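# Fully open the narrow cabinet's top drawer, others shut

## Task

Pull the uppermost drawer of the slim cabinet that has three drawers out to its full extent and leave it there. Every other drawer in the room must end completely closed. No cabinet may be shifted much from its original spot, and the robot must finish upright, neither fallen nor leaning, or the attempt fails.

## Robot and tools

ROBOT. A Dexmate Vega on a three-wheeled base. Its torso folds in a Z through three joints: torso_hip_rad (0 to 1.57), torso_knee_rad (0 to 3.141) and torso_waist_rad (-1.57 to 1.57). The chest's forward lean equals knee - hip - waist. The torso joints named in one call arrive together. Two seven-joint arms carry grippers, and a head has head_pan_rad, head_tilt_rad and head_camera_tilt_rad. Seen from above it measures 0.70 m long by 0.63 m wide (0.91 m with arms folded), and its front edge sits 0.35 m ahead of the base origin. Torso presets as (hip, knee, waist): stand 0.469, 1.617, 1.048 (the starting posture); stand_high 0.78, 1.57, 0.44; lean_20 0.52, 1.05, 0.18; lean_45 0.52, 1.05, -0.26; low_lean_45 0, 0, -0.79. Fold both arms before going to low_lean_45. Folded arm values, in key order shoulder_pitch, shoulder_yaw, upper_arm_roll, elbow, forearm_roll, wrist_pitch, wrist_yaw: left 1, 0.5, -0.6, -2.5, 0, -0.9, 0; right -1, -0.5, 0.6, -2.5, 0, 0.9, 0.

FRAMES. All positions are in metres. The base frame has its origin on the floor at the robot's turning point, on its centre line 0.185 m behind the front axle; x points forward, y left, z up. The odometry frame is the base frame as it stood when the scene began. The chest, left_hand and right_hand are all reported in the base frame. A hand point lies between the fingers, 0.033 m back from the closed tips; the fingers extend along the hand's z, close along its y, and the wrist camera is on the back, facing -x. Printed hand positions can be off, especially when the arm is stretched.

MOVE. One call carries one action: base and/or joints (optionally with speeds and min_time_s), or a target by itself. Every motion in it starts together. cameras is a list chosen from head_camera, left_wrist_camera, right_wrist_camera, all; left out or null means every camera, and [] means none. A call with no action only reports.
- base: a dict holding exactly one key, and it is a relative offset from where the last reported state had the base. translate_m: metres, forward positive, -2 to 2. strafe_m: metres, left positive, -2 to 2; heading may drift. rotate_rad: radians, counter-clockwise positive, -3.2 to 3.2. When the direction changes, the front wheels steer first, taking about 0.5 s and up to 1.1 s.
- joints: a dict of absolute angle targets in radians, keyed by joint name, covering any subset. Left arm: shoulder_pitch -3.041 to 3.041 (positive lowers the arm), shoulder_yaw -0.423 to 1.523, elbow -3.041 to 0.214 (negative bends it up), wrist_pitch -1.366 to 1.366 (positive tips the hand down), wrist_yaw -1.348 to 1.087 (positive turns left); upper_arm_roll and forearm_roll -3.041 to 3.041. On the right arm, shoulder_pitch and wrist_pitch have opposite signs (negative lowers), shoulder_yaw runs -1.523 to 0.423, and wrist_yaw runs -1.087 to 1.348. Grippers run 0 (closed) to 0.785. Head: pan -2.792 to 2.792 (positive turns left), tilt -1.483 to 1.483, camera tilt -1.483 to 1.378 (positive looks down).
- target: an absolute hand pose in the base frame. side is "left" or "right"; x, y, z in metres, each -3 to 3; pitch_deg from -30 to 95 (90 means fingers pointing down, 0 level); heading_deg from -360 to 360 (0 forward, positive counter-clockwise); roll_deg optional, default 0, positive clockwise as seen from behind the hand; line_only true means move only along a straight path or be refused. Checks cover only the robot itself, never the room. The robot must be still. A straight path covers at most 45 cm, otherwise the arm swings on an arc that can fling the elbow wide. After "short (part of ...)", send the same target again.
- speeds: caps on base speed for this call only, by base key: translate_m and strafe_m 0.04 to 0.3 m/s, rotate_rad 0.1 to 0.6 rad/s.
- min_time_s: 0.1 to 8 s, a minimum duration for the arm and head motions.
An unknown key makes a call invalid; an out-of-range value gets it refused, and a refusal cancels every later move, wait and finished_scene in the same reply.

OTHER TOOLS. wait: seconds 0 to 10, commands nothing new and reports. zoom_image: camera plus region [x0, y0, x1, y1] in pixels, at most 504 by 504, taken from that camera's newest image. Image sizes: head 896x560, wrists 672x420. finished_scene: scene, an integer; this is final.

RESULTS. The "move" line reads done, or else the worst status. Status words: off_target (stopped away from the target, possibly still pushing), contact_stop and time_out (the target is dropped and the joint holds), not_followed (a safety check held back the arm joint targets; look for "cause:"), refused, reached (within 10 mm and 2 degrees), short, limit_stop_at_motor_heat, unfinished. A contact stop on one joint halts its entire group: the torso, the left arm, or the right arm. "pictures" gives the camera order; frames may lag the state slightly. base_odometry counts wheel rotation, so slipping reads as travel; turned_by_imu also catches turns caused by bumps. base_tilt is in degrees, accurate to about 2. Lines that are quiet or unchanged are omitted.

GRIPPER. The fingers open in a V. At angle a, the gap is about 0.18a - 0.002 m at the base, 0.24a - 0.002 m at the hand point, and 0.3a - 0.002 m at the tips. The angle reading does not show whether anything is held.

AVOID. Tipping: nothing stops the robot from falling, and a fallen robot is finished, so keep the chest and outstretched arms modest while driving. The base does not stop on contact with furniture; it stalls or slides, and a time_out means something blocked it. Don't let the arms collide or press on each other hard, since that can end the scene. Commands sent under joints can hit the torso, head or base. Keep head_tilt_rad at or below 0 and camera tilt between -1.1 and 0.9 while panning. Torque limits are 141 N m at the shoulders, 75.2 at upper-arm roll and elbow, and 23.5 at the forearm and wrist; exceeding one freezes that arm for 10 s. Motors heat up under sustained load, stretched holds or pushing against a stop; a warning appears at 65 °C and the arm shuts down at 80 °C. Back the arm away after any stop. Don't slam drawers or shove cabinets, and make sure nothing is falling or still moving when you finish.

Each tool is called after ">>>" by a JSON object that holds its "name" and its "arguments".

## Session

>>> {"name": "move", "arguments": {"joints": {"head_camera_tilt_rad":0.3}, "cameras": ["head_camera"]}}

>>> {"name": "move", "arguments": {"joints": {"head_pan_rad": 1.5}, "cameras": ["head_camera"]}}

>>> {"name": "move", "arguments": {"joints": {"head_pan_rad": 2.75}, "cameras": ["head_camera"]}}

>>> {"name": "move", "arguments": {"joints": {"head_pan_rad": -1.4}, "cameras": ["head_camera"]}}

Scene clock: 0.83 s.
Motor temperatures (°C): left_arm=[31 31 31 26 40 35 41] | right_arm=[30 27 33 31 36 36 33]
move: done
turned_by_wheels: +0.000
turned_by_imu: +0.000
joint_status: all done
pictures: head_camera

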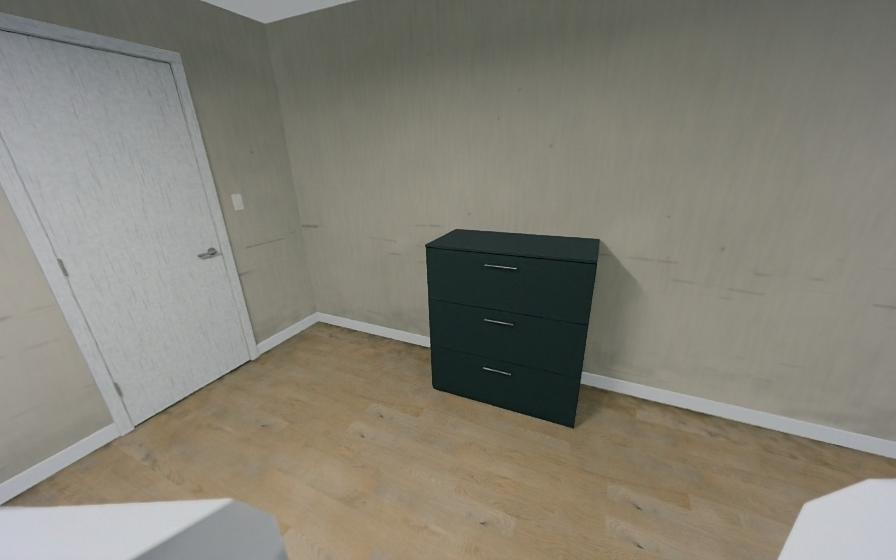

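Scene clock: 2.50 s.
move: done
turned_by_wheels: +0.000
turned_by_imu: +0.000
joint_status: all done
pictures: head_camera

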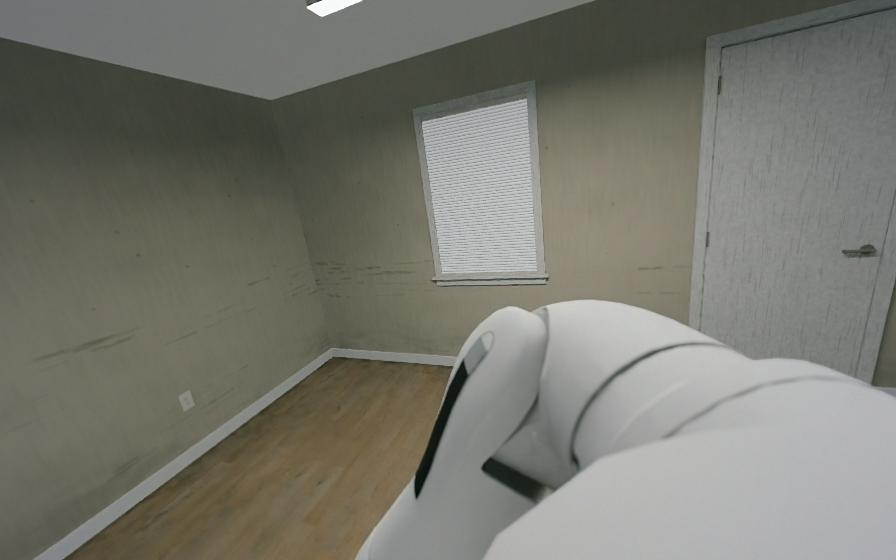

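Scene clock: 4.00 s.
move: done
turned_by_wheels: +0.000
turned_by_imu: +0.000
joint_status: all done
pictures: head_camera

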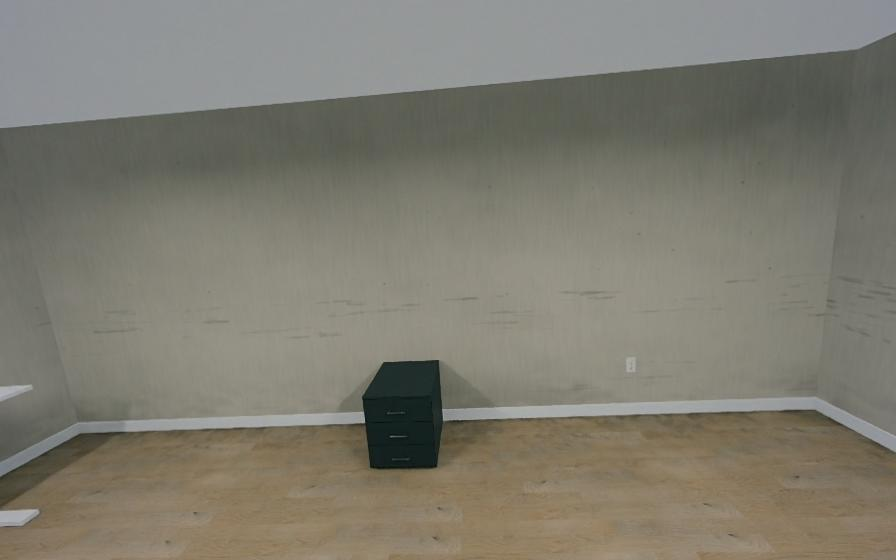

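Scene clock: 7.43 s.
Joint torques (N m): left_arm=[4.02 0.86 -0.62 -3.34 0.04 -2.68 -0.09] | right_arm=[-3.4 -1.38 0.49 -2.78 0.07 2.4 -0.25]
move: done
base_odometry: x=+0.000 y=+0.000 heading=+0.000
turned_by_wheels: +0.000
turned_by_imu: +0.000
base_tilt: forward=+0.0 right=+0.7
joint_positions: torso_hip_rad=+0.469 torso_knee_rad=+1.617 torso_waist_rad=+1.048 left_shoulder_pitch_rad=+2.189 left_shoulder_yaw_rad=-0.007 left_upper_arm_roll_rad=+0.016 left_elbow_rad=-1.090 left_forearm_roll_rad=+0.013 left_wrist_pitch_rad=-0.515 left_wrist_yaw_rad=+0.020 left_gripper_rad=+0.005 right_shoulder_pitch_rad=-2.209 right_shoulder_yaw_rad=-0.016 right_upper_arm_roll_rad=+0.009 right_elbow_rad=-1.106 right_forearm_roll_rad=-0.010 right_wrist_pitch_rad=+0.494 right_wrist_yaw_rad=-0.018 right_gripper_rad=+0.005 head_pan_rad=-1.400 head_tilt_rad=+0.000 head_camera_tilt_rad=+0.300
joint_status: all done
chest: x=-0.0111 y=+0.0000 z=+1.4155 quat_wxyz=(+0.999, +0.000, +0.050, +0.000) (m; base frame)
left_hand: x=+0.2066 y=+0.2195 z=+0.6100 quat_wxyz=(+0.429, +0.002, +0.903, +0.000) pitch_deg=+39.1 heading_deg=-0.2 roll_deg=+0.1 back=up (m; base frame)
right_hand: x=+0.1929 y=-0.2468 z=+0.6050 quat_wxyz=(+0.418, -0.007, +0.908, -0.015) pitch_deg=+40.6 heading_deg=-1.6 roll_deg=-2.5 back=up (m; base frame)
pictures: head_camera

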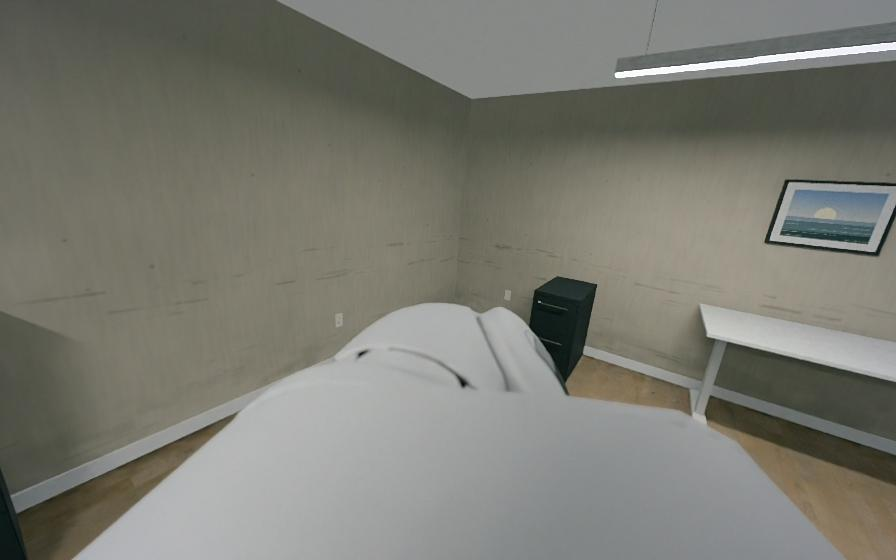

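>>> {"name": "zoom_image", "arguments": {"camera": "head_camera", "region": [500, 260, 620, 400]}}

>>> {"name": "move", "arguments": {"base": {"rotate_rad": 2.92}, "joints": {"head_pan_rad":0,"head_camera_tilt_rad":0.6}, "cameras": ["head_camera"]}}

>>> {"name": "zoom_image", "arguments": {"camera": "head_camera", "region": [360, 150, 560, 290]}}

Scaled by 3.600 from the camera's 896x560 image, which has a finer 960x600 frame.

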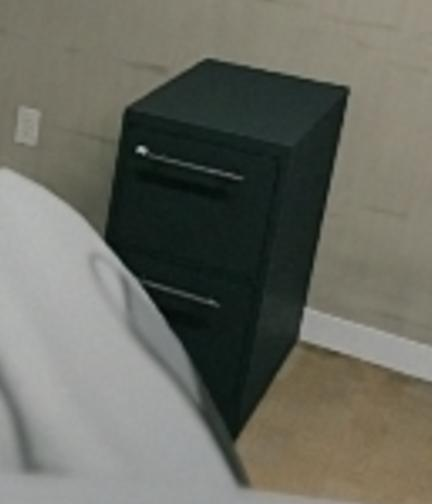

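Scene clock: 14.20 s.
Joint torques (N m): left_arm=[5.99 -1.17 -0.96 -3.2 0.16 -1.61 0.08] | right_arm=[-4.99 -1.5 1.16 -2.25 0.2 2.22 -0.09]
move: done
base_odometry: x=+0.003 y=+0.000 heading=+2.929
turned_by_wheels: +2.929
turned_by_imu: +2.913
base_tilt: forward=+0.0 right=+0.8
base_status: done
joint_positions: torso_hip_rad=+0.469 torso_knee_rad=+1.617 torso_waist_rad=+1.048 left_shoulder_pitch_rad=+2.189 left_shoulder_yaw_rad=-0.007 left_upper_arm_roll_rad=+0.016 left_elbow_rad=-1.090 left_forearm_roll_rad=+0.013 left_wrist_pitch_rad=-0.515 left_wrist_yaw_rad=+0.020 left_gripper_rad=+0.005 right_shoulder_pitch_rad=-2.209 right_shoulder_yaw_rad=-0.016 right_upper_arm_roll_rad=+0.009 right_elbow_rad=-1.106 right_forearm_roll_rad=-0.010 right_wrist_pitch_rad=+0.494 right_wrist_yaw_rad=-0.018 right_gripper_rad=+0.005 head_pan_rad=+0.000 head_tilt_rad=+0.000 head_camera_tilt_rad=+0.600
joint_status: all done
chest: x=-0.0111 y=+0.0000 z=+1.4155 quat_wxyz=(+0.999, +0.000, +0.050, +0.000) (m; base frame)
left_hand: x=+0.2066 y=+0.2195 z=+0.6100 quat_wxyz=(+0.429, +0.002, +0.903, +0.000) pitch_deg=+39.1 heading_deg=-0.2 roll_deg=+0.1 back=up (m; base frame)
right_hand: x=+0.1929 y=-0.2468 z=+0.6050 quat_wxyz=(+0.418, -0.007, +0.908, -0.015) pitch_deg=+40.6 heading_deg=-1.6 roll_deg=-2.5 back=up (m; base frame)
pictures: head_camera

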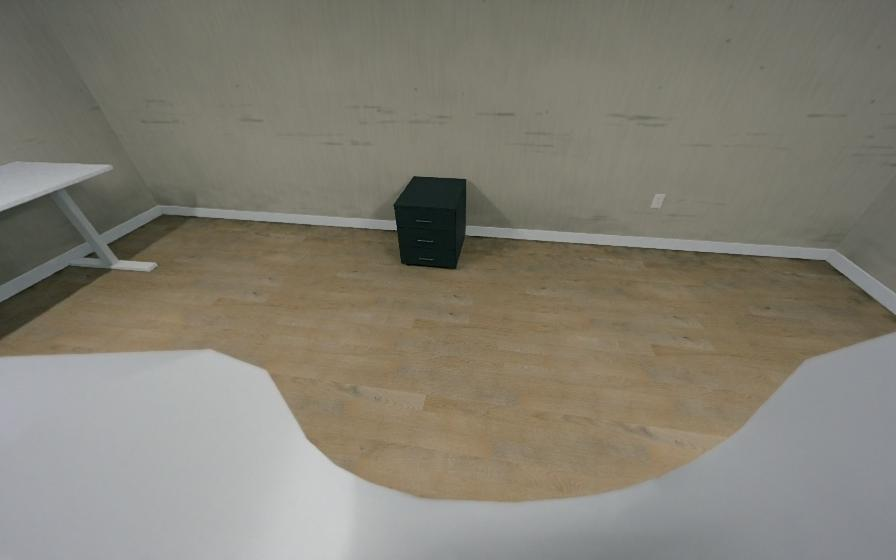

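Scaled by 2.520 from the camera's 896x560 image, which has a finer 960x600 frame.

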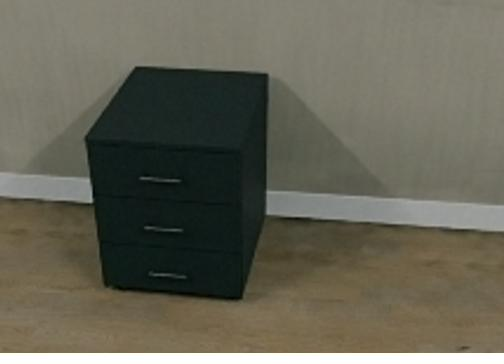

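>>> {"name": "move", "arguments": {"base": {"rotate_rad": -0.125}, "joints": {"left_elbow_rad":-1.5,"left_shoulder_pitch_rad":1.9,"left_shoulder_yaw_rad":0.14,"right_elbow_rad":-1.9,"right_shoulder_pitch_rad":-1.9}, "cameras": []}}

>>> {"name": "move", "arguments": {"base": {"strafe_m": 0.25}, "joints": {"left_shoulder_pitch_rad":1.225,"left_shoulder_yaw_rad":0.141,"left_upper_arm_roll_rad":0.335,"left_elbow_rad":-1.28,"left_forearm_roll_rad":1.332,"left_wrist_pitch_rad":0.274,"left_wrist_yaw_rad":0.08,"left_gripper_rad":0.35}, "cameras": []}}

>>> {"name": "move", "arguments": {"base": {"translate_m": 1.2}, "joints": {"torso_hip_rad": 0.3, "torso_knee_rad": 1.1, "torso_waist_rad": 0.05,"head_camera_tilt_rad":0.25}, "cameras": ["head_camera","left_wrist_camera"]}}

>>> {"name": "zoom_image", "arguments": {"camera": "head_camera", "region": [280, 200, 530, 400]}}

Scene clock: 18.93 s.
move: done
turned_by_wheels: -0.125
turned_by_imu: -0.124
base_status: done
joint_status: all done
pictures: none

Scene clock: 24.63 s.
move: done
turned_by_wheels: +0.006
turned_by_imu: +0.003
base_status: done
joint_status: all done
pictures: none

Scene clock: 30.70 s.
Joint torques (N m): left_arm=[-8.76 2.52 0.74 -5.75 0.67 -0.18 1.27] | right_arm=[3.59 -2.55 0.42 -6.6 0.15 2.91 -0.19]
move: done
base_odometry: x=-1.213 y=+0.155 heading=+2.810
turned_by_wheels: -0.001
turned_by_imu: -0.003
base_tilt: forward=+0.0 right=+0.8
base_status: done
joint_positions: torso_hip_rad=+0.300 torso_knee_rad=+1.100 torso_waist_rad=+0.050 left_shoulder_pitch_rad=+1.225 left_shoulder_yaw_rad=+0.141 left_upper_arm_roll_rad=+0.335 left_elbow_rad=-1.280 left_forearm_roll_rad=+1.332 left_wrist_pitch_rad=+0.274 left_wrist_yaw_rad=+0.080 left_gripper_rad=+0.350 right_shoulder_pitch_rad=-1.900 right_shoulder_yaw_rad=-0.016 right_upper_arm_roll_rad=+0.009 right_elbow_rad=-1.900 right_forearm_roll_rad=-0.010 right_wrist_pitch_rad=+0.494 right_wrist_yaw_rad=-0.018 right_gripper_rad=+0.005 head_pan_rad=+0.000 head_tilt_rad=+0.000 head_camera_tilt_rad=+0.250
joint_status: all done
chest: x=+0.1659 y=+0.0000 z=+1.2245 quat_wxyz=(+0.930, +0.000, +0.366, +0.000) (m; base frame)
left_hand: x=+0.5782 y=+0.1844 z=+0.4417 quat_wxyz=(+0.307, +0.637, +0.637, +0.307) pitch_deg=+38.5 heading_deg=-0.1 roll_deg=+90.0 (m; base frame)
right_hand: x=+0.4831 y=-0.2381 z=+0.7022 quat_wxyz=(+0.611, -0.008, +0.792, -0.011) pitch_deg=+14.7 heading_deg=-0.5 roll_deg=-1.6 back=up (m; base frame)
pictures: head_camera, left_wrist_camera

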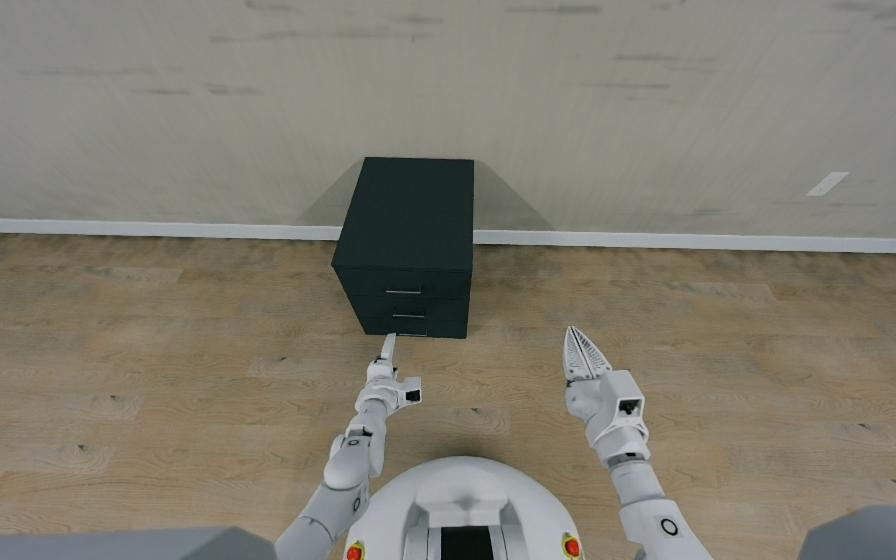

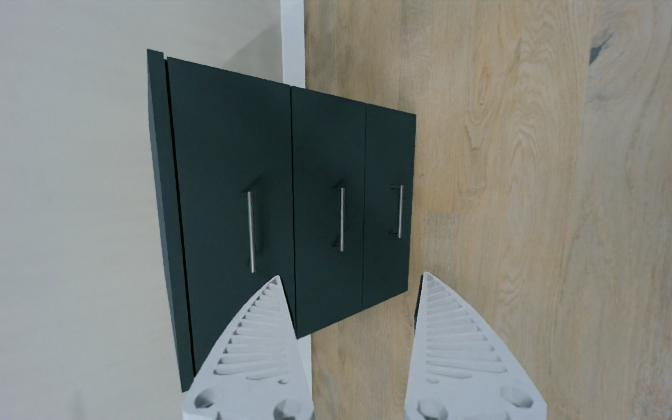

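Scaled by 2.016 from the camera's 896x560 image, which has a finer 960x600 frame.

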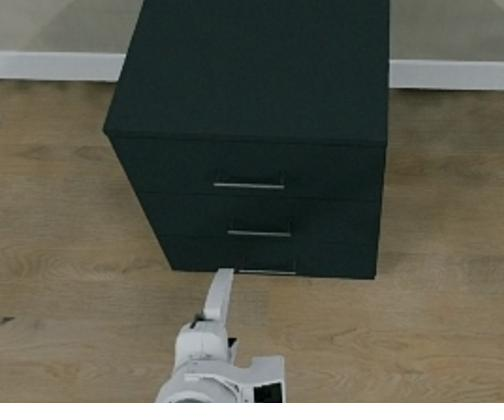

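>>> {"name": "move", "arguments": {"target": {"side":"left","x":0.55,"y":0.14,"z":0.425,"pitch_deg":32,"heading_deg":0,"roll_deg":90}, "cameras": []}}

>>> {"name": "move", "arguments": {"base": {"translate_m": 0.2}, "cameras": ["head_camera","left_wrist_camera"]}}

>>> {"name": "zoom_image", "arguments": {"camera": "head_camera", "region": [280, 200, 530, 400]}}

Scene clock: 34.00 s.
move: done
turned_by_wheels: +0.000
turned_by_imu: +0.000
left_hand_status: reached (straight line, planned for 1.5 s): 1 mm and 0.1 deg off.
pictures: none

Scene clock: 36.20 s.
Joint torques (N m): left_arm=[-7.61 -6.17 3.26 -3.46 0.35 0.14 1.08] | right_arm=[2.5 -2.17 0.62 -6.53 0.07 2.42 0.01]
move: done
base_odometry: x=-1.402 y=+0.220 heading=+2.809
turned_by_wheels: -0.001
turned_by_imu: -0.001
base_tilt: forward=+0.0 right=+0.8
base_status: done
joint_positions: torso_hip_rad=+0.300 torso_knee_rad=+1.100 torso_waist_rad=+0.050 left_shoulder_pitch_rad=+1.155 left_shoulder_yaw_rad=+0.007 left_upper_arm_roll_rad=+0.376 left_elbow_rad=-0.930 left_forearm_roll_rad=+1.333 left_wrist_pitch_rad=+0.295 left_wrist_yaw_rad=+0.453 left_gripper_rad=+0.350 right_shoulder_pitch_rad=-1.900 right_shoulder_yaw_rad=-0.016 right_upper_arm_roll_rad=+0.009 right_elbow_rad=-1.900 right_forearm_roll_rad=-0.010 right_wrist_pitch_rad=+0.494 right_wrist_yaw_rad=-0.018 right_gripper_rad=+0.005 head_pan_rad=+0.000 head_tilt_rad=+0.000 head_camera_tilt_rad=+0.250
chest: x=+0.1658 y=+0.0000 z=+1.2245 quat_wxyz=(+0.930, +0.000, +0.366, +0.000) (m; base frame)
left_hand: x=+0.5498 y=+0.1402 z=+0.4248 quat_wxyz=(+0.343, +0.619, +0.619, +0.343) pitch_deg=+32.0 heading_deg=+0.0 roll_deg=-90.0 (m; base frame)
right_hand: x=+0.4831 y=-0.2381 z=+0.7022 quat_wxyz=(+0.611, -0.008, +0.792, -0.011) pitch_deg=+14.7 heading_deg=-0.5 roll_deg=-1.6 back=up (m; base frame)
pictures: head_camera, left_wrist_camera

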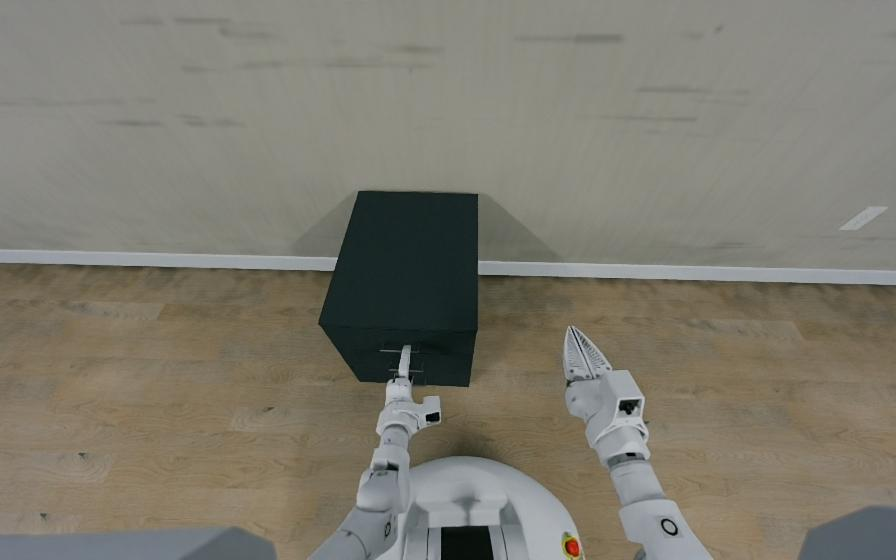

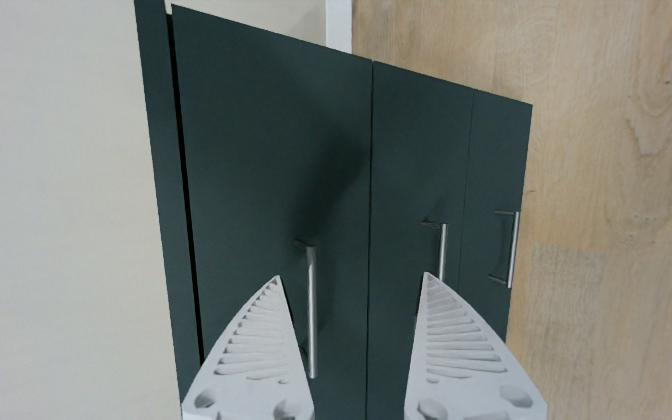

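Scaled by 2.016 from the camera's 896x560 image, which has a finer 960x600 frame.

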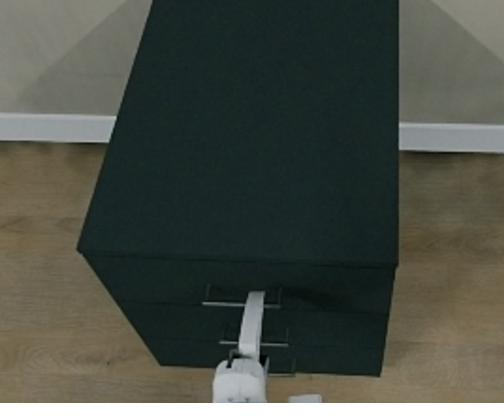

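>>> {"name": "move", "arguments": {"base": {"translate_m": 0.064}, "joints": {"left_gripper_rad":0.22}, "cameras": ["head_camera","left_wrist_camera"]}}

>>> {"name": "zoom_image", "arguments": {"camera": "left_wrist_camera", "region": [200, 120, 500, 420]}}

Scene clock: 38.27 s.
Joint torques (N m): left_arm=[-23.96 -3.57 -0.4 -9.1 0.85 0.65 1.56] | right_arm=[2.11 -1.65 0.05 -6.36 0.09 3.33 -0.2]
move: done
base_odometry: x=-1.463 y=+0.241 heading=+2.809
turned_by_wheels: +0.000
turned_by_imu: +0.000
base_tilt: forward=+0.0 right=+0.8
base_status: done
joint_positions: torso_hip_rad=+0.300 torso_knee_rad=+1.100 torso_waist_rad=+0.050 left_shoulder_pitch_rad=+1.155 left_shoulder_yaw_rad=+0.007 left_upper_arm_roll_rad=+0.377 left_elbow_rad=-0.929 left_forearm_roll_rad=+1.333 left_wrist_pitch_rad=+0.295 left_wrist_yaw_rad=+0.453 left_gripper_rad=+0.220 right_shoulder_pitch_rad=-1.900 right_shoulder_yaw_rad=-0.016 right_upper_arm_roll_rad=+0.009 right_elbow_rad=-1.900 right_forearm_roll_rad=-0.010 right_wrist_pitch_rad=+0.494 right_wrist_yaw_rad=-0.018 right_gripper_rad=+0.005 head_pan_rad=+0.000 head_tilt_rad=+0.000 head_camera_tilt_rad=+0.250
joint_status: all done
chest: x=+0.1658 y=+0.0000 z=+1.2245 quat_wxyz=(+0.930, +0.000, +0.366, +0.000) (m; base frame)
left_hand: x=+0.5491 y=+0.1401 z=+0.4244 quat_wxyz=(+0.342, +0.619, +0.619, +0.342) pitch_deg=+32.1 heading_deg=+0.0 roll_deg=-90.0 (m; base frame)
right_hand: x=+0.4830 y=-0.2381 z=+0.7022 quat_wxyz=(+0.611, -0.008, +0.792, -0.011) pitch_deg=+14.7 heading_deg=-0.5 roll_deg=-1.6 back=up (m; base frame)
pictures: head_camera, left_wrist_camera

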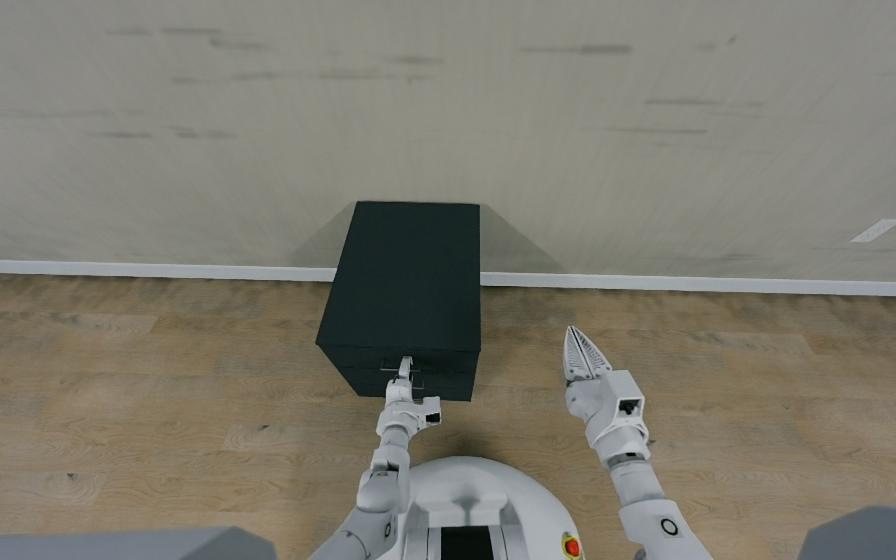

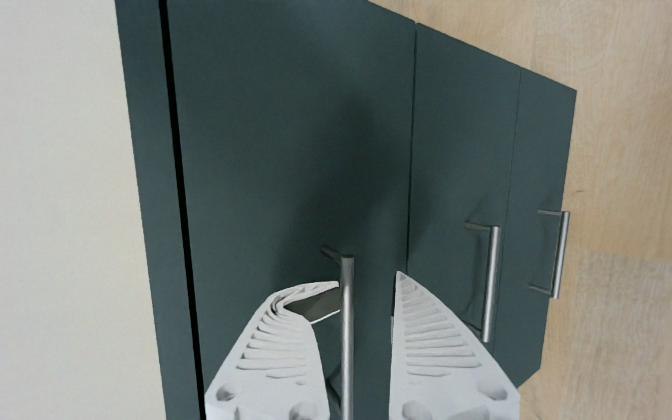

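Scaled by 1.680 from the camera's 672x420 image, which has a finer 960x600 frame.

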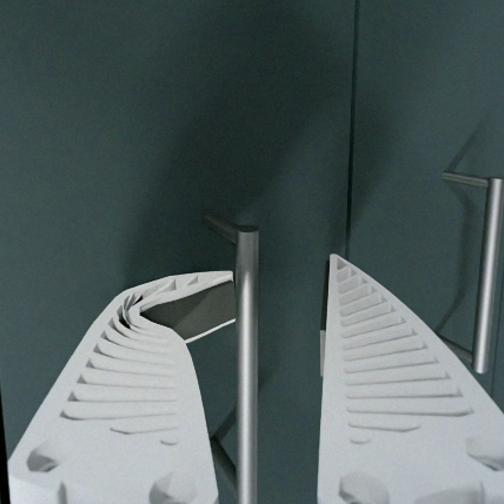

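>>> {"name": "move", "arguments": {"base": {"translate_m": -0.022}, "cameras": ["left_wrist_camera"]}}

>>> {"name": "zoom_image", "arguments": {"camera": "left_wrist_camera", "region": [200, 120, 500, 420]}}

Scene clock: 39.60 s.
Joint torques (N m): left_arm=[-19.27 -4.33 -0.43 -8.46 1.5 0.95 2.71] | right_arm=[3.2 -0.02 0.5 -6.43 0.12 2.9 -0.04]
move: done
base_odometry: x=-1.442 y=+0.233 heading=+2.808
turned_by_wheels: +0.000
turned_by_imu: +0.000
base_tilt: forward=+0.1 right=+0.8
base_status: done
joint_positions: torso_hip_rad=+0.300 torso_knee_rad=+1.100 torso_waist_rad=+0.050 left_shoulder_pitch_rad=+1.155 left_shoulder_yaw_rad=+0.007 left_upper_arm_roll_rad=+0.377 left_elbow_rad=-0.929 left_forearm_roll_rad=+1.333 left_wrist_pitch_rad=+0.295 left_wrist_yaw_rad=+0.452 left_gripper_rad=+0.220 right_shoulder_pitch_rad=-1.900 right_shoulder_yaw_rad=-0.016 right_upper_arm_roll_rad=+0.009 right_elbow_rad=-1.900 right_forearm_roll_rad=-0.010 right_wrist_pitch_rad=+0.494 right_wrist_yaw_rad=-0.018 right_gripper_rad=+0.005 head_pan_rad=+0.000 head_tilt_rad=+0.000 head_camera_tilt_rad=+0.250
chest: x=+0.1658 y=+0.0000 z=+1.2245 quat_wxyz=(+0.930, +0.000, +0.366, +0.000) (m; base frame)
left_hand: x=+0.5491 y=+0.1401 z=+0.4243 quat_wxyz=(+0.342, +0.619, +0.619, +0.342) pitch_deg=+32.1 heading_deg=+0.0 roll_deg=-90.0 (m; base frame)
right_hand: x=+0.4831 y=-0.2381 z=+0.7022 quat_wxyz=(+0.611, -0.008, +0.792, -0.011) pitch_deg=+14.7 heading_deg=-0.5 roll_deg=-1.6 back=up (m; base frame)
pictures: left_wrist_camera

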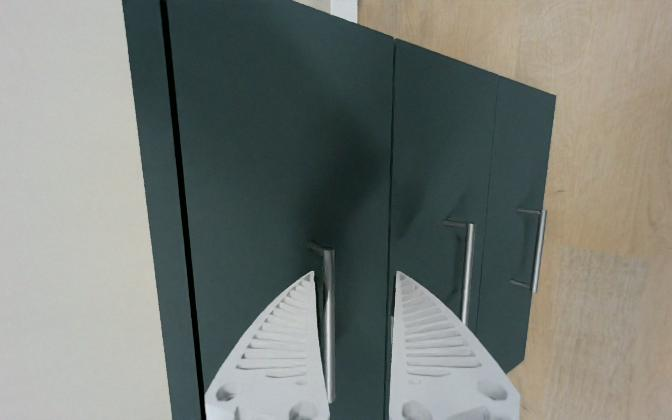

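Scaled by 1.680 from the camera's 672x420 image, which has a finer 960x600 frame.

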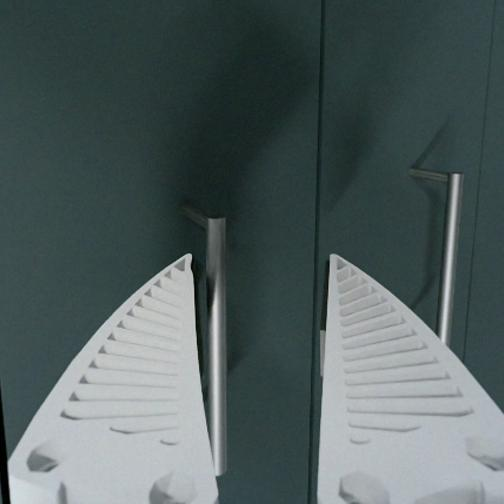

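>>> {"name": "move", "arguments": {"target": {"side":"left","x":0.56,"y":0.145,"z":0.434,"pitch_deg":27,"heading_deg":0,"roll_deg":90}, "cameras": ["left_wrist_camera"]}}

>>> {"name": "zoom_image", "arguments": {"camera": "left_wrist_camera", "region": [200, 120, 500, 420]}}

Scene clock: 40.33 s.
Joint torques (N m): left_arm=[-18.6 -5.38 -0.84 -8.43 1.25 -0.04 2.67] | right_arm=[3.71 -2.74 -0.05 -6.35 0 3.24 0]
move: refused
base_odometry: x=-1.442 y=+0.233 heading=+2.808
turned_by_wheels: +0.000
turned_by_imu: +0.000
base_tilt: forward=+0.1 right=+0.7
joint_positions: torso_hip_rad=+0.300 torso_knee_rad=+1.100 torso_waist_rad=+0.050 left_shoulder_pitch_rad=+1.155 left_shoulder_yaw_rad=+0.007 left_upper_arm_roll_rad=+0.377 left_elbow_rad=-0.929 left_forearm_roll_rad=+1.333 left_wrist_pitch_rad=+0.295 left_wrist_yaw_rad=+0.452 left_gripper_rad=+0.220 right_shoulder_pitch_rad=-1.900 right_shoulder_yaw_rad=-0.016 right_upper_arm_roll_rad=+0.009 right_elbow_rad=-1.900 right_forearm_roll_rad=-0.010 right_wrist_pitch_rad=+0.494 right_wrist_yaw_rad=-0.018 right_gripper_rad=+0.005 head_pan_rad=+0.000 head_tilt_rad=+0.000 head_camera_tilt_rad=+0.250
chest: x=+0.1658 y=+0.0000 z=+1.2245 quat_wxyz=(+0.930, +0.000, +0.366, +0.000) (m; base frame)
left_hand: x=+0.5491 y=+0.1401 z=+0.4243 quat_wxyz=(+0.342, +0.619, +0.619, +0.342) pitch_deg=+32.1 heading_deg=+0.0 roll_deg=-90.0 (m; base frame)
left_hand_status: refused: the best posture that gets there brings the left wrist within 2.5 cm of the torso (limit 2.6). Nothing moved.
right_hand: x=+0.4831 y=-0.2381 z=+0.7022 quat_wxyz=(+0.611, -0.008, +0.792, -0.011) pitch_deg=+14.7 heading_deg=-0.5 roll_deg=-1.6 back=up (m; base frame)
pictures: left_wrist_camera

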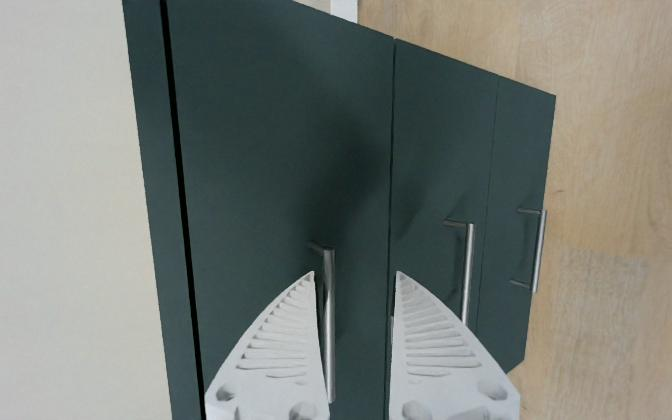

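Scaled by 1.680 from the camera's 672x420 image, which has a finer 960x600 frame.

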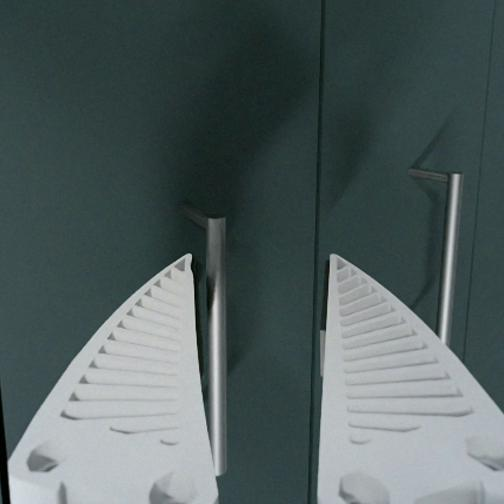

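>>> {"name": "move", "arguments": {"target": {"side":"left","x":0.563,"y":0.15,"z":0.433,"pitch_deg":31,"heading_deg":0,"roll_deg":90}, "cameras": ["left_wrist_camera"]}}

>>> {"name": "zoom_image", "arguments": {"camera": "left_wrist_camera", "region": [200, 120, 500, 420]}}

Scene clock: 41.53 s.
Joint torques (N m): left_arm=[-17.87 1.08 -5.26 -8.12 0.62 -0.03 2.04] | right_arm=[1.88 -1.42 0.24 -6.36 0.11 2.11 -0.2]
move: done
base_odometry: x=-1.442 y=+0.233 heading=+2.808
turned_by_wheels: +0.000
turned_by_imu: +0.000
base_tilt: forward=+0.1 right=+0.8
joint_positions: torso_hip_rad=+0.300 torso_knee_rad=+1.100 torso_waist_rad=+0.050 left_shoulder_pitch_rad=+1.153 left_shoulder_yaw_rad=+0.025 left_upper_arm_roll_rad=+0.369 left_elbow_rad=-0.955 left_forearm_roll_rad=+1.330 left_wrist_pitch_rad=+0.283 left_wrist_yaw_rad=+0.443 left_gripper_rad=+0.220 right_shoulder_pitch_rad=-1.900 right_shoulder_yaw_rad=-0.016 right_upper_arm_roll_rad=+0.009 right_elbow_rad=-1.900 right_forearm_roll_rad=-0.010 right_wrist_pitch_rad=+0.494 right_wrist_yaw_rad=-0.018 right_gripper_rad=+0.005 head_pan_rad=+0.000 head_tilt_rad=+0.000 head_camera_tilt_rad=+0.250
chest: x=+0.1658 y=+0.0000 z=+1.2245 quat_wxyz=(+0.930, +0.000, +0.366, +0.000) (m; base frame)
left_hand: x=+0.5604 y=+0.1483 z=+0.4313 quat_wxyz=(+0.347, +0.616, +0.616, +0.347) pitch_deg=+31.2 heading_deg=+0.0 roll_deg=+90.0 (m; base frame)
left_hand_status: reached (straight line, planned for 0.4 s): 4 mm and 0.2 deg off.
right_hand: x=+0.4831 y=-0.2381 z=+0.7022 quat_wxyz=(+0.611, -0.008, +0.792, -0.011) pitch_deg=+14.7 heading_deg=-0.5 roll_deg=-1.6 back=up (m; base frame)
pictures: left_wrist_camera

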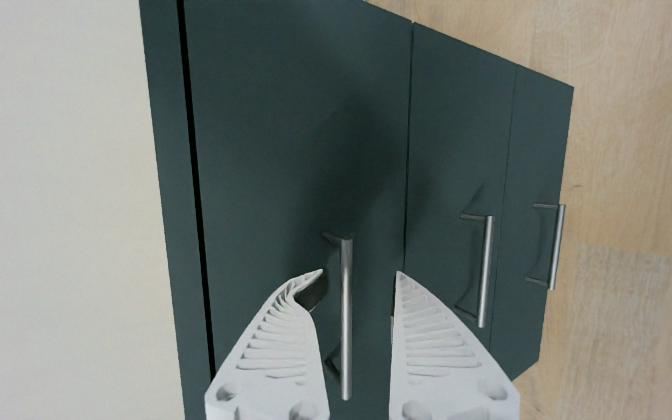

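Scaled by 1.680 from the camera's 672x420 image, which has a finer 960x600 frame.

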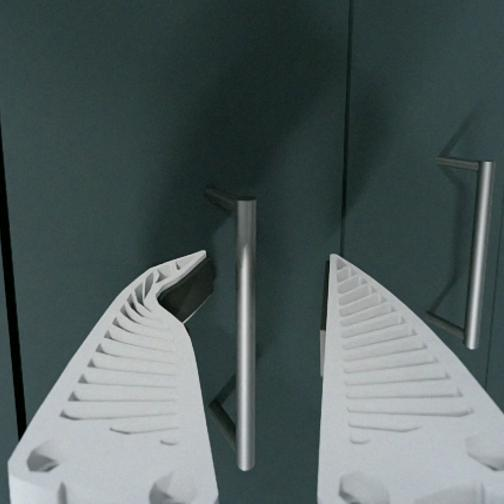

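>>> {"name": "move", "arguments": {"joints": {"left_gripper_rad":0.0}, "cameras": ["left_wrist_camera"]}}

>>> {"name": "zoom_image", "arguments": {"camera": "left_wrist_camera", "region": [200, 120, 500, 420]}}

>>> {"name": "move", "arguments": {"base": {"translate_m": -0.1}, "speeds": {"translate_m": 0.08}, "cameras": ["head_camera","left_wrist_camera"]}}

Scene clock: 42.50 s.
move: done
turned_by_wheels: +0.000
turned_by_imu: +0.000
joint_status: all done
pictures: left_wrist_camera

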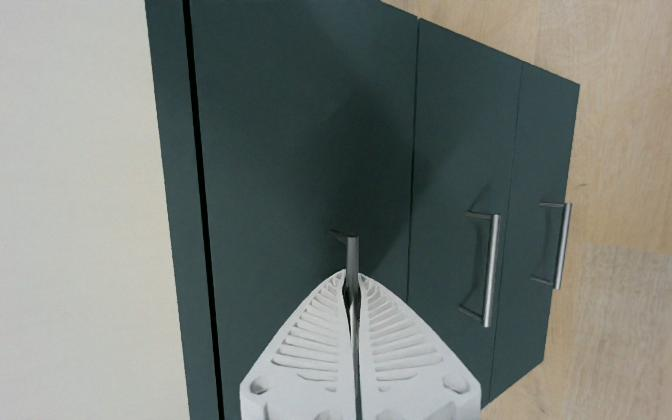

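Scaled by 1.680 from the camera's 672x420 image, which has a finer 960x600 frame.

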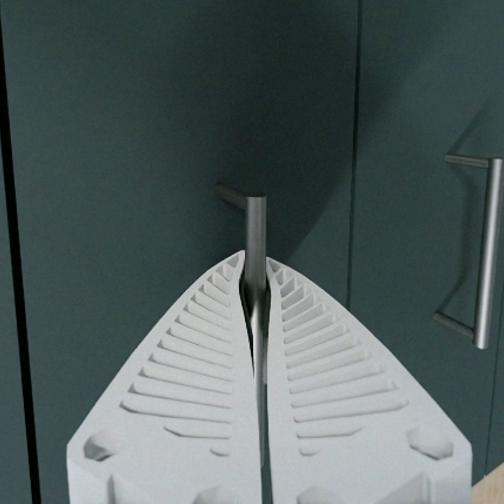

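Scene clock: 44.57 s.
Joint torques (N m): left_arm=[-0.47 -1.35 -0.16 -3.16 0.24 -1.34 -0.26] | right_arm=[2.35 -1.03 0.86 -6.47 0.13 2.28 -0.03]
move: done
base_odometry: x=-1.347 y=+0.201 heading=+2.809
turned_by_wheels: +0.001
turned_by_imu: +0.002
base_tilt: forward=+0.0 right=+0.7
base_status: done
joint_positions: torso_hip_rad=+0.300 torso_knee_rad=+1.100 torso_waist_rad=+0.050 left_shoulder_pitch_rad=+1.152 left_shoulder_yaw_rad=+0.028 left_upper_arm_roll_rad=+0.367 left_elbow_rad=-0.959 left_forearm_roll_rad=+1.330 left_wrist_pitch_rad=+0.282 left_wrist_yaw_rad=+0.442 left_gripper_rad=+0.000 right_shoulder_pitch_rad=-1.900 right_shoulder_yaw_rad=-0.016 right_upper_arm_roll_rad=+0.009 right_elbow_rad=-1.900 right_forearm_roll_rad=-0.010 right_wrist_pitch_rad=+0.494 right_wrist_yaw_rad=-0.018 right_gripper_rad=+0.005 head_pan_rad=+0.000 head_tilt_rad=+0.000 head_camera_tilt_rad=+0.250
chest: x=+0.1657 y=+0.0000 z=+1.2246 quat_wxyz=(+0.931, +0.000, +0.366, +0.000) (m; base frame)
left_hand: x=+0.5632 y=+0.1501 z=+0.4333 quat_wxyz=(+0.348, +0.615, +0.615, +0.349) pitch_deg=+31.0 heading_deg=+0.0 roll_deg=-90.0 (m; base frame)
right_hand: x=+0.4830 y=-0.2381 z=+0.7023 quat_wxyz=(+0.611, -0.008, +0.792, -0.011) pitch_deg=+14.7 heading_deg=-0.5 roll_deg=-1.6 back=up (m; base frame)
pictures: head_camera, left_wrist_camera

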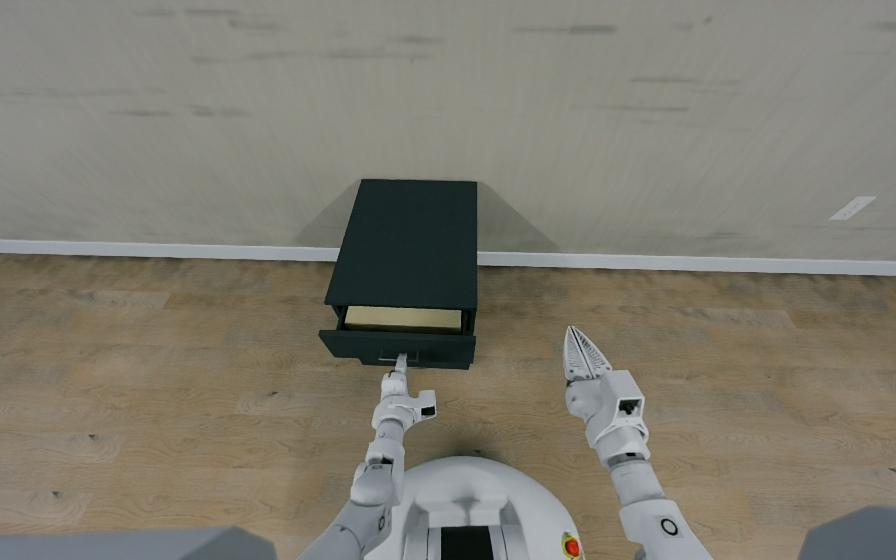

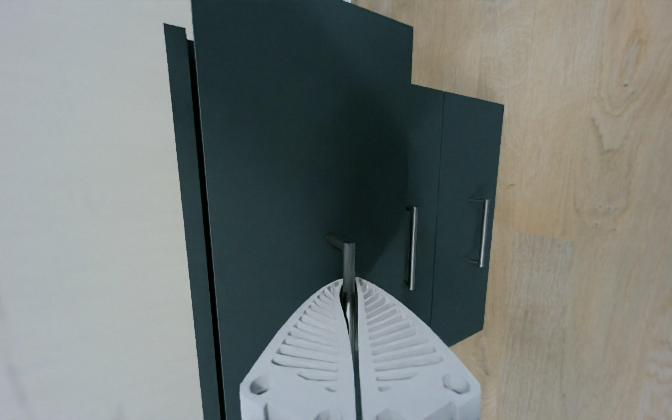

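>>> {"name": "move", "arguments": {"base": {"translate_m": -0.2}, "speeds": {"translate_m": 0.1}, "cameras": ["head_camera"]}}

>>> {"name": "move", "arguments": {"base": {"translate_m": -0.15}, "speeds": {"translate_m": 0.05}, "cameras": ["head_camera","left_wrist_camera"]}}

>>> {"name": "zoom_image", "arguments": {"camera": "head_camera", "region": [280, 100, 530, 400]}}

Scene clock: 47.73 s.
move: done
turned_by_wheels: -0.001
turned_by_imu: -0.002
base_status: done
pictures: head_camera

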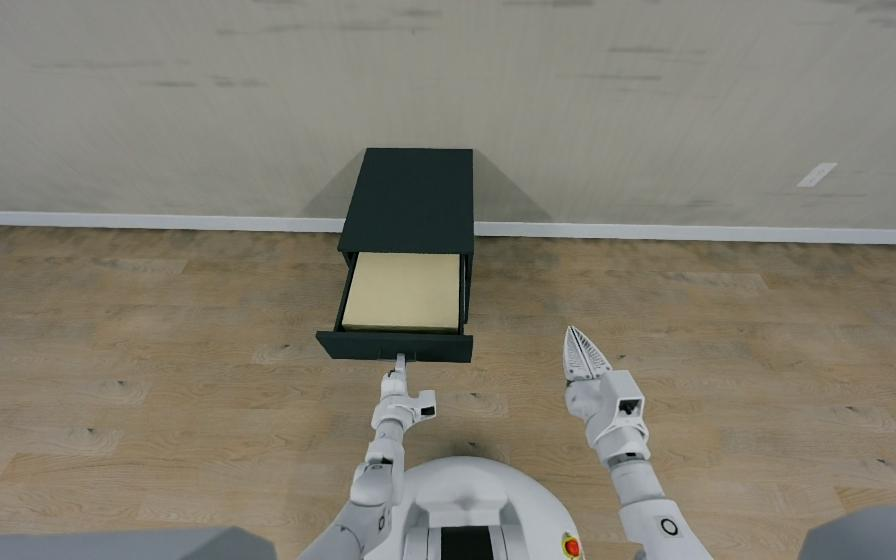

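Scene clock: 51.57 s.
Joint torques (N m): left_arm=[-0.04 -3.39 2.19 -4.21 0.39 0.01 0.67] | right_arm=[1.3 -1.53 0.67 -6.39 0.07 3.24 -0.04]
move: done
base_odometry: x=-1.017 y=+0.087 heading=+2.808
turned_by_wheels: -0.001
turned_by_imu: -0.001
base_tilt: forward=+0.1 right=+0.8
base_status: done
joint_positions: torso_hip_rad=+0.300 torso_knee_rad=+1.100 torso_waist_rad=+0.050 left_shoulder_pitch_rad=+1.152 left_shoulder_yaw_rad=+0.028 left_upper_arm_roll_rad=+0.367 left_elbow_rad=-0.959 left_forearm_roll_rad=+1.330 left_wrist_pitch_rad=+0.281 left_wrist_yaw_rad=+0.442 left_gripper_rad=+0.000 right_shoulder_pitch_rad=-1.900 right_shoulder_yaw_rad=-0.016 right_upper_arm_roll_rad=+0.009 right_elbow_rad=-1.900 right_forearm_roll_rad=-0.010 right_wrist_pitch_rad=+0.494 right_wrist_yaw_rad=-0.018 right_gripper_rad=+0.005 head_pan_rad=+0.000 head_tilt_rad=+0.000 head_camera_tilt_rad=+0.250
chest: x=+0.1658 y=+0.0000 z=+1.2246 quat_wxyz=(+0.931, +0.000, +0.366, +0.000) (m; base frame)
left_hand: x=+0.5631 y=+0.1502 z=+0.4331 quat_wxyz=(+0.348, +0.615, +0.615, +0.348) pitch_deg=+31.0 heading_deg=+0.0 roll_deg=-90.0 (m; base frame)
right_hand: x=+0.4831 y=-0.2381 z=+0.7023 quat_wxyz=(+0.611, -0.008, +0.792, -0.011) pitch_deg=+14.7 heading_deg=-0.5 roll_deg=-1.6 back=up (m; base frame)
pictures: head_camera, left_wrist_camera

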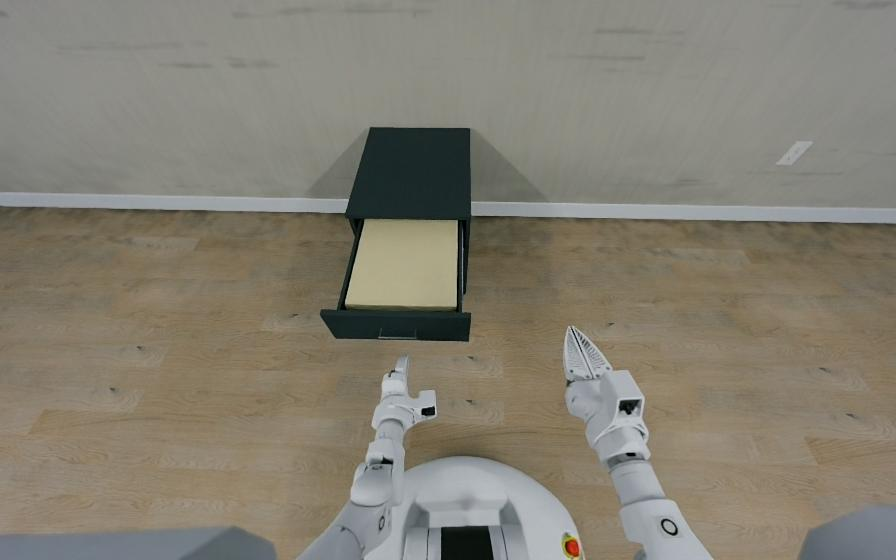

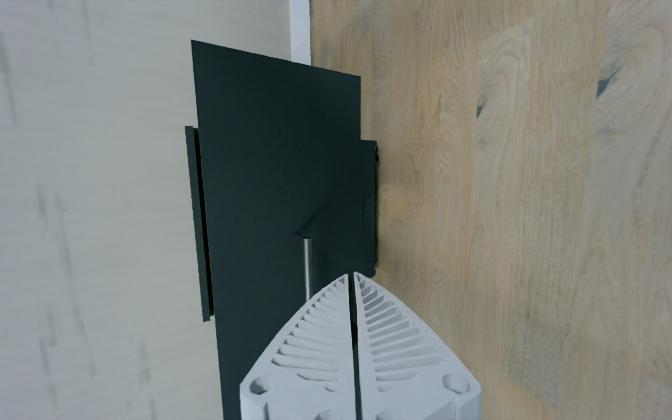

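Scaled by 1.680 from the camera's 896x560 image, which has a finer 960x600 frame.

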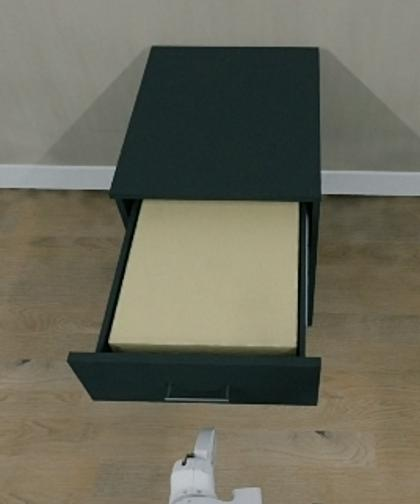

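>>> {"name": "finished_scene", "arguments": {"scene": 2}}

The scene is finished: the task was done.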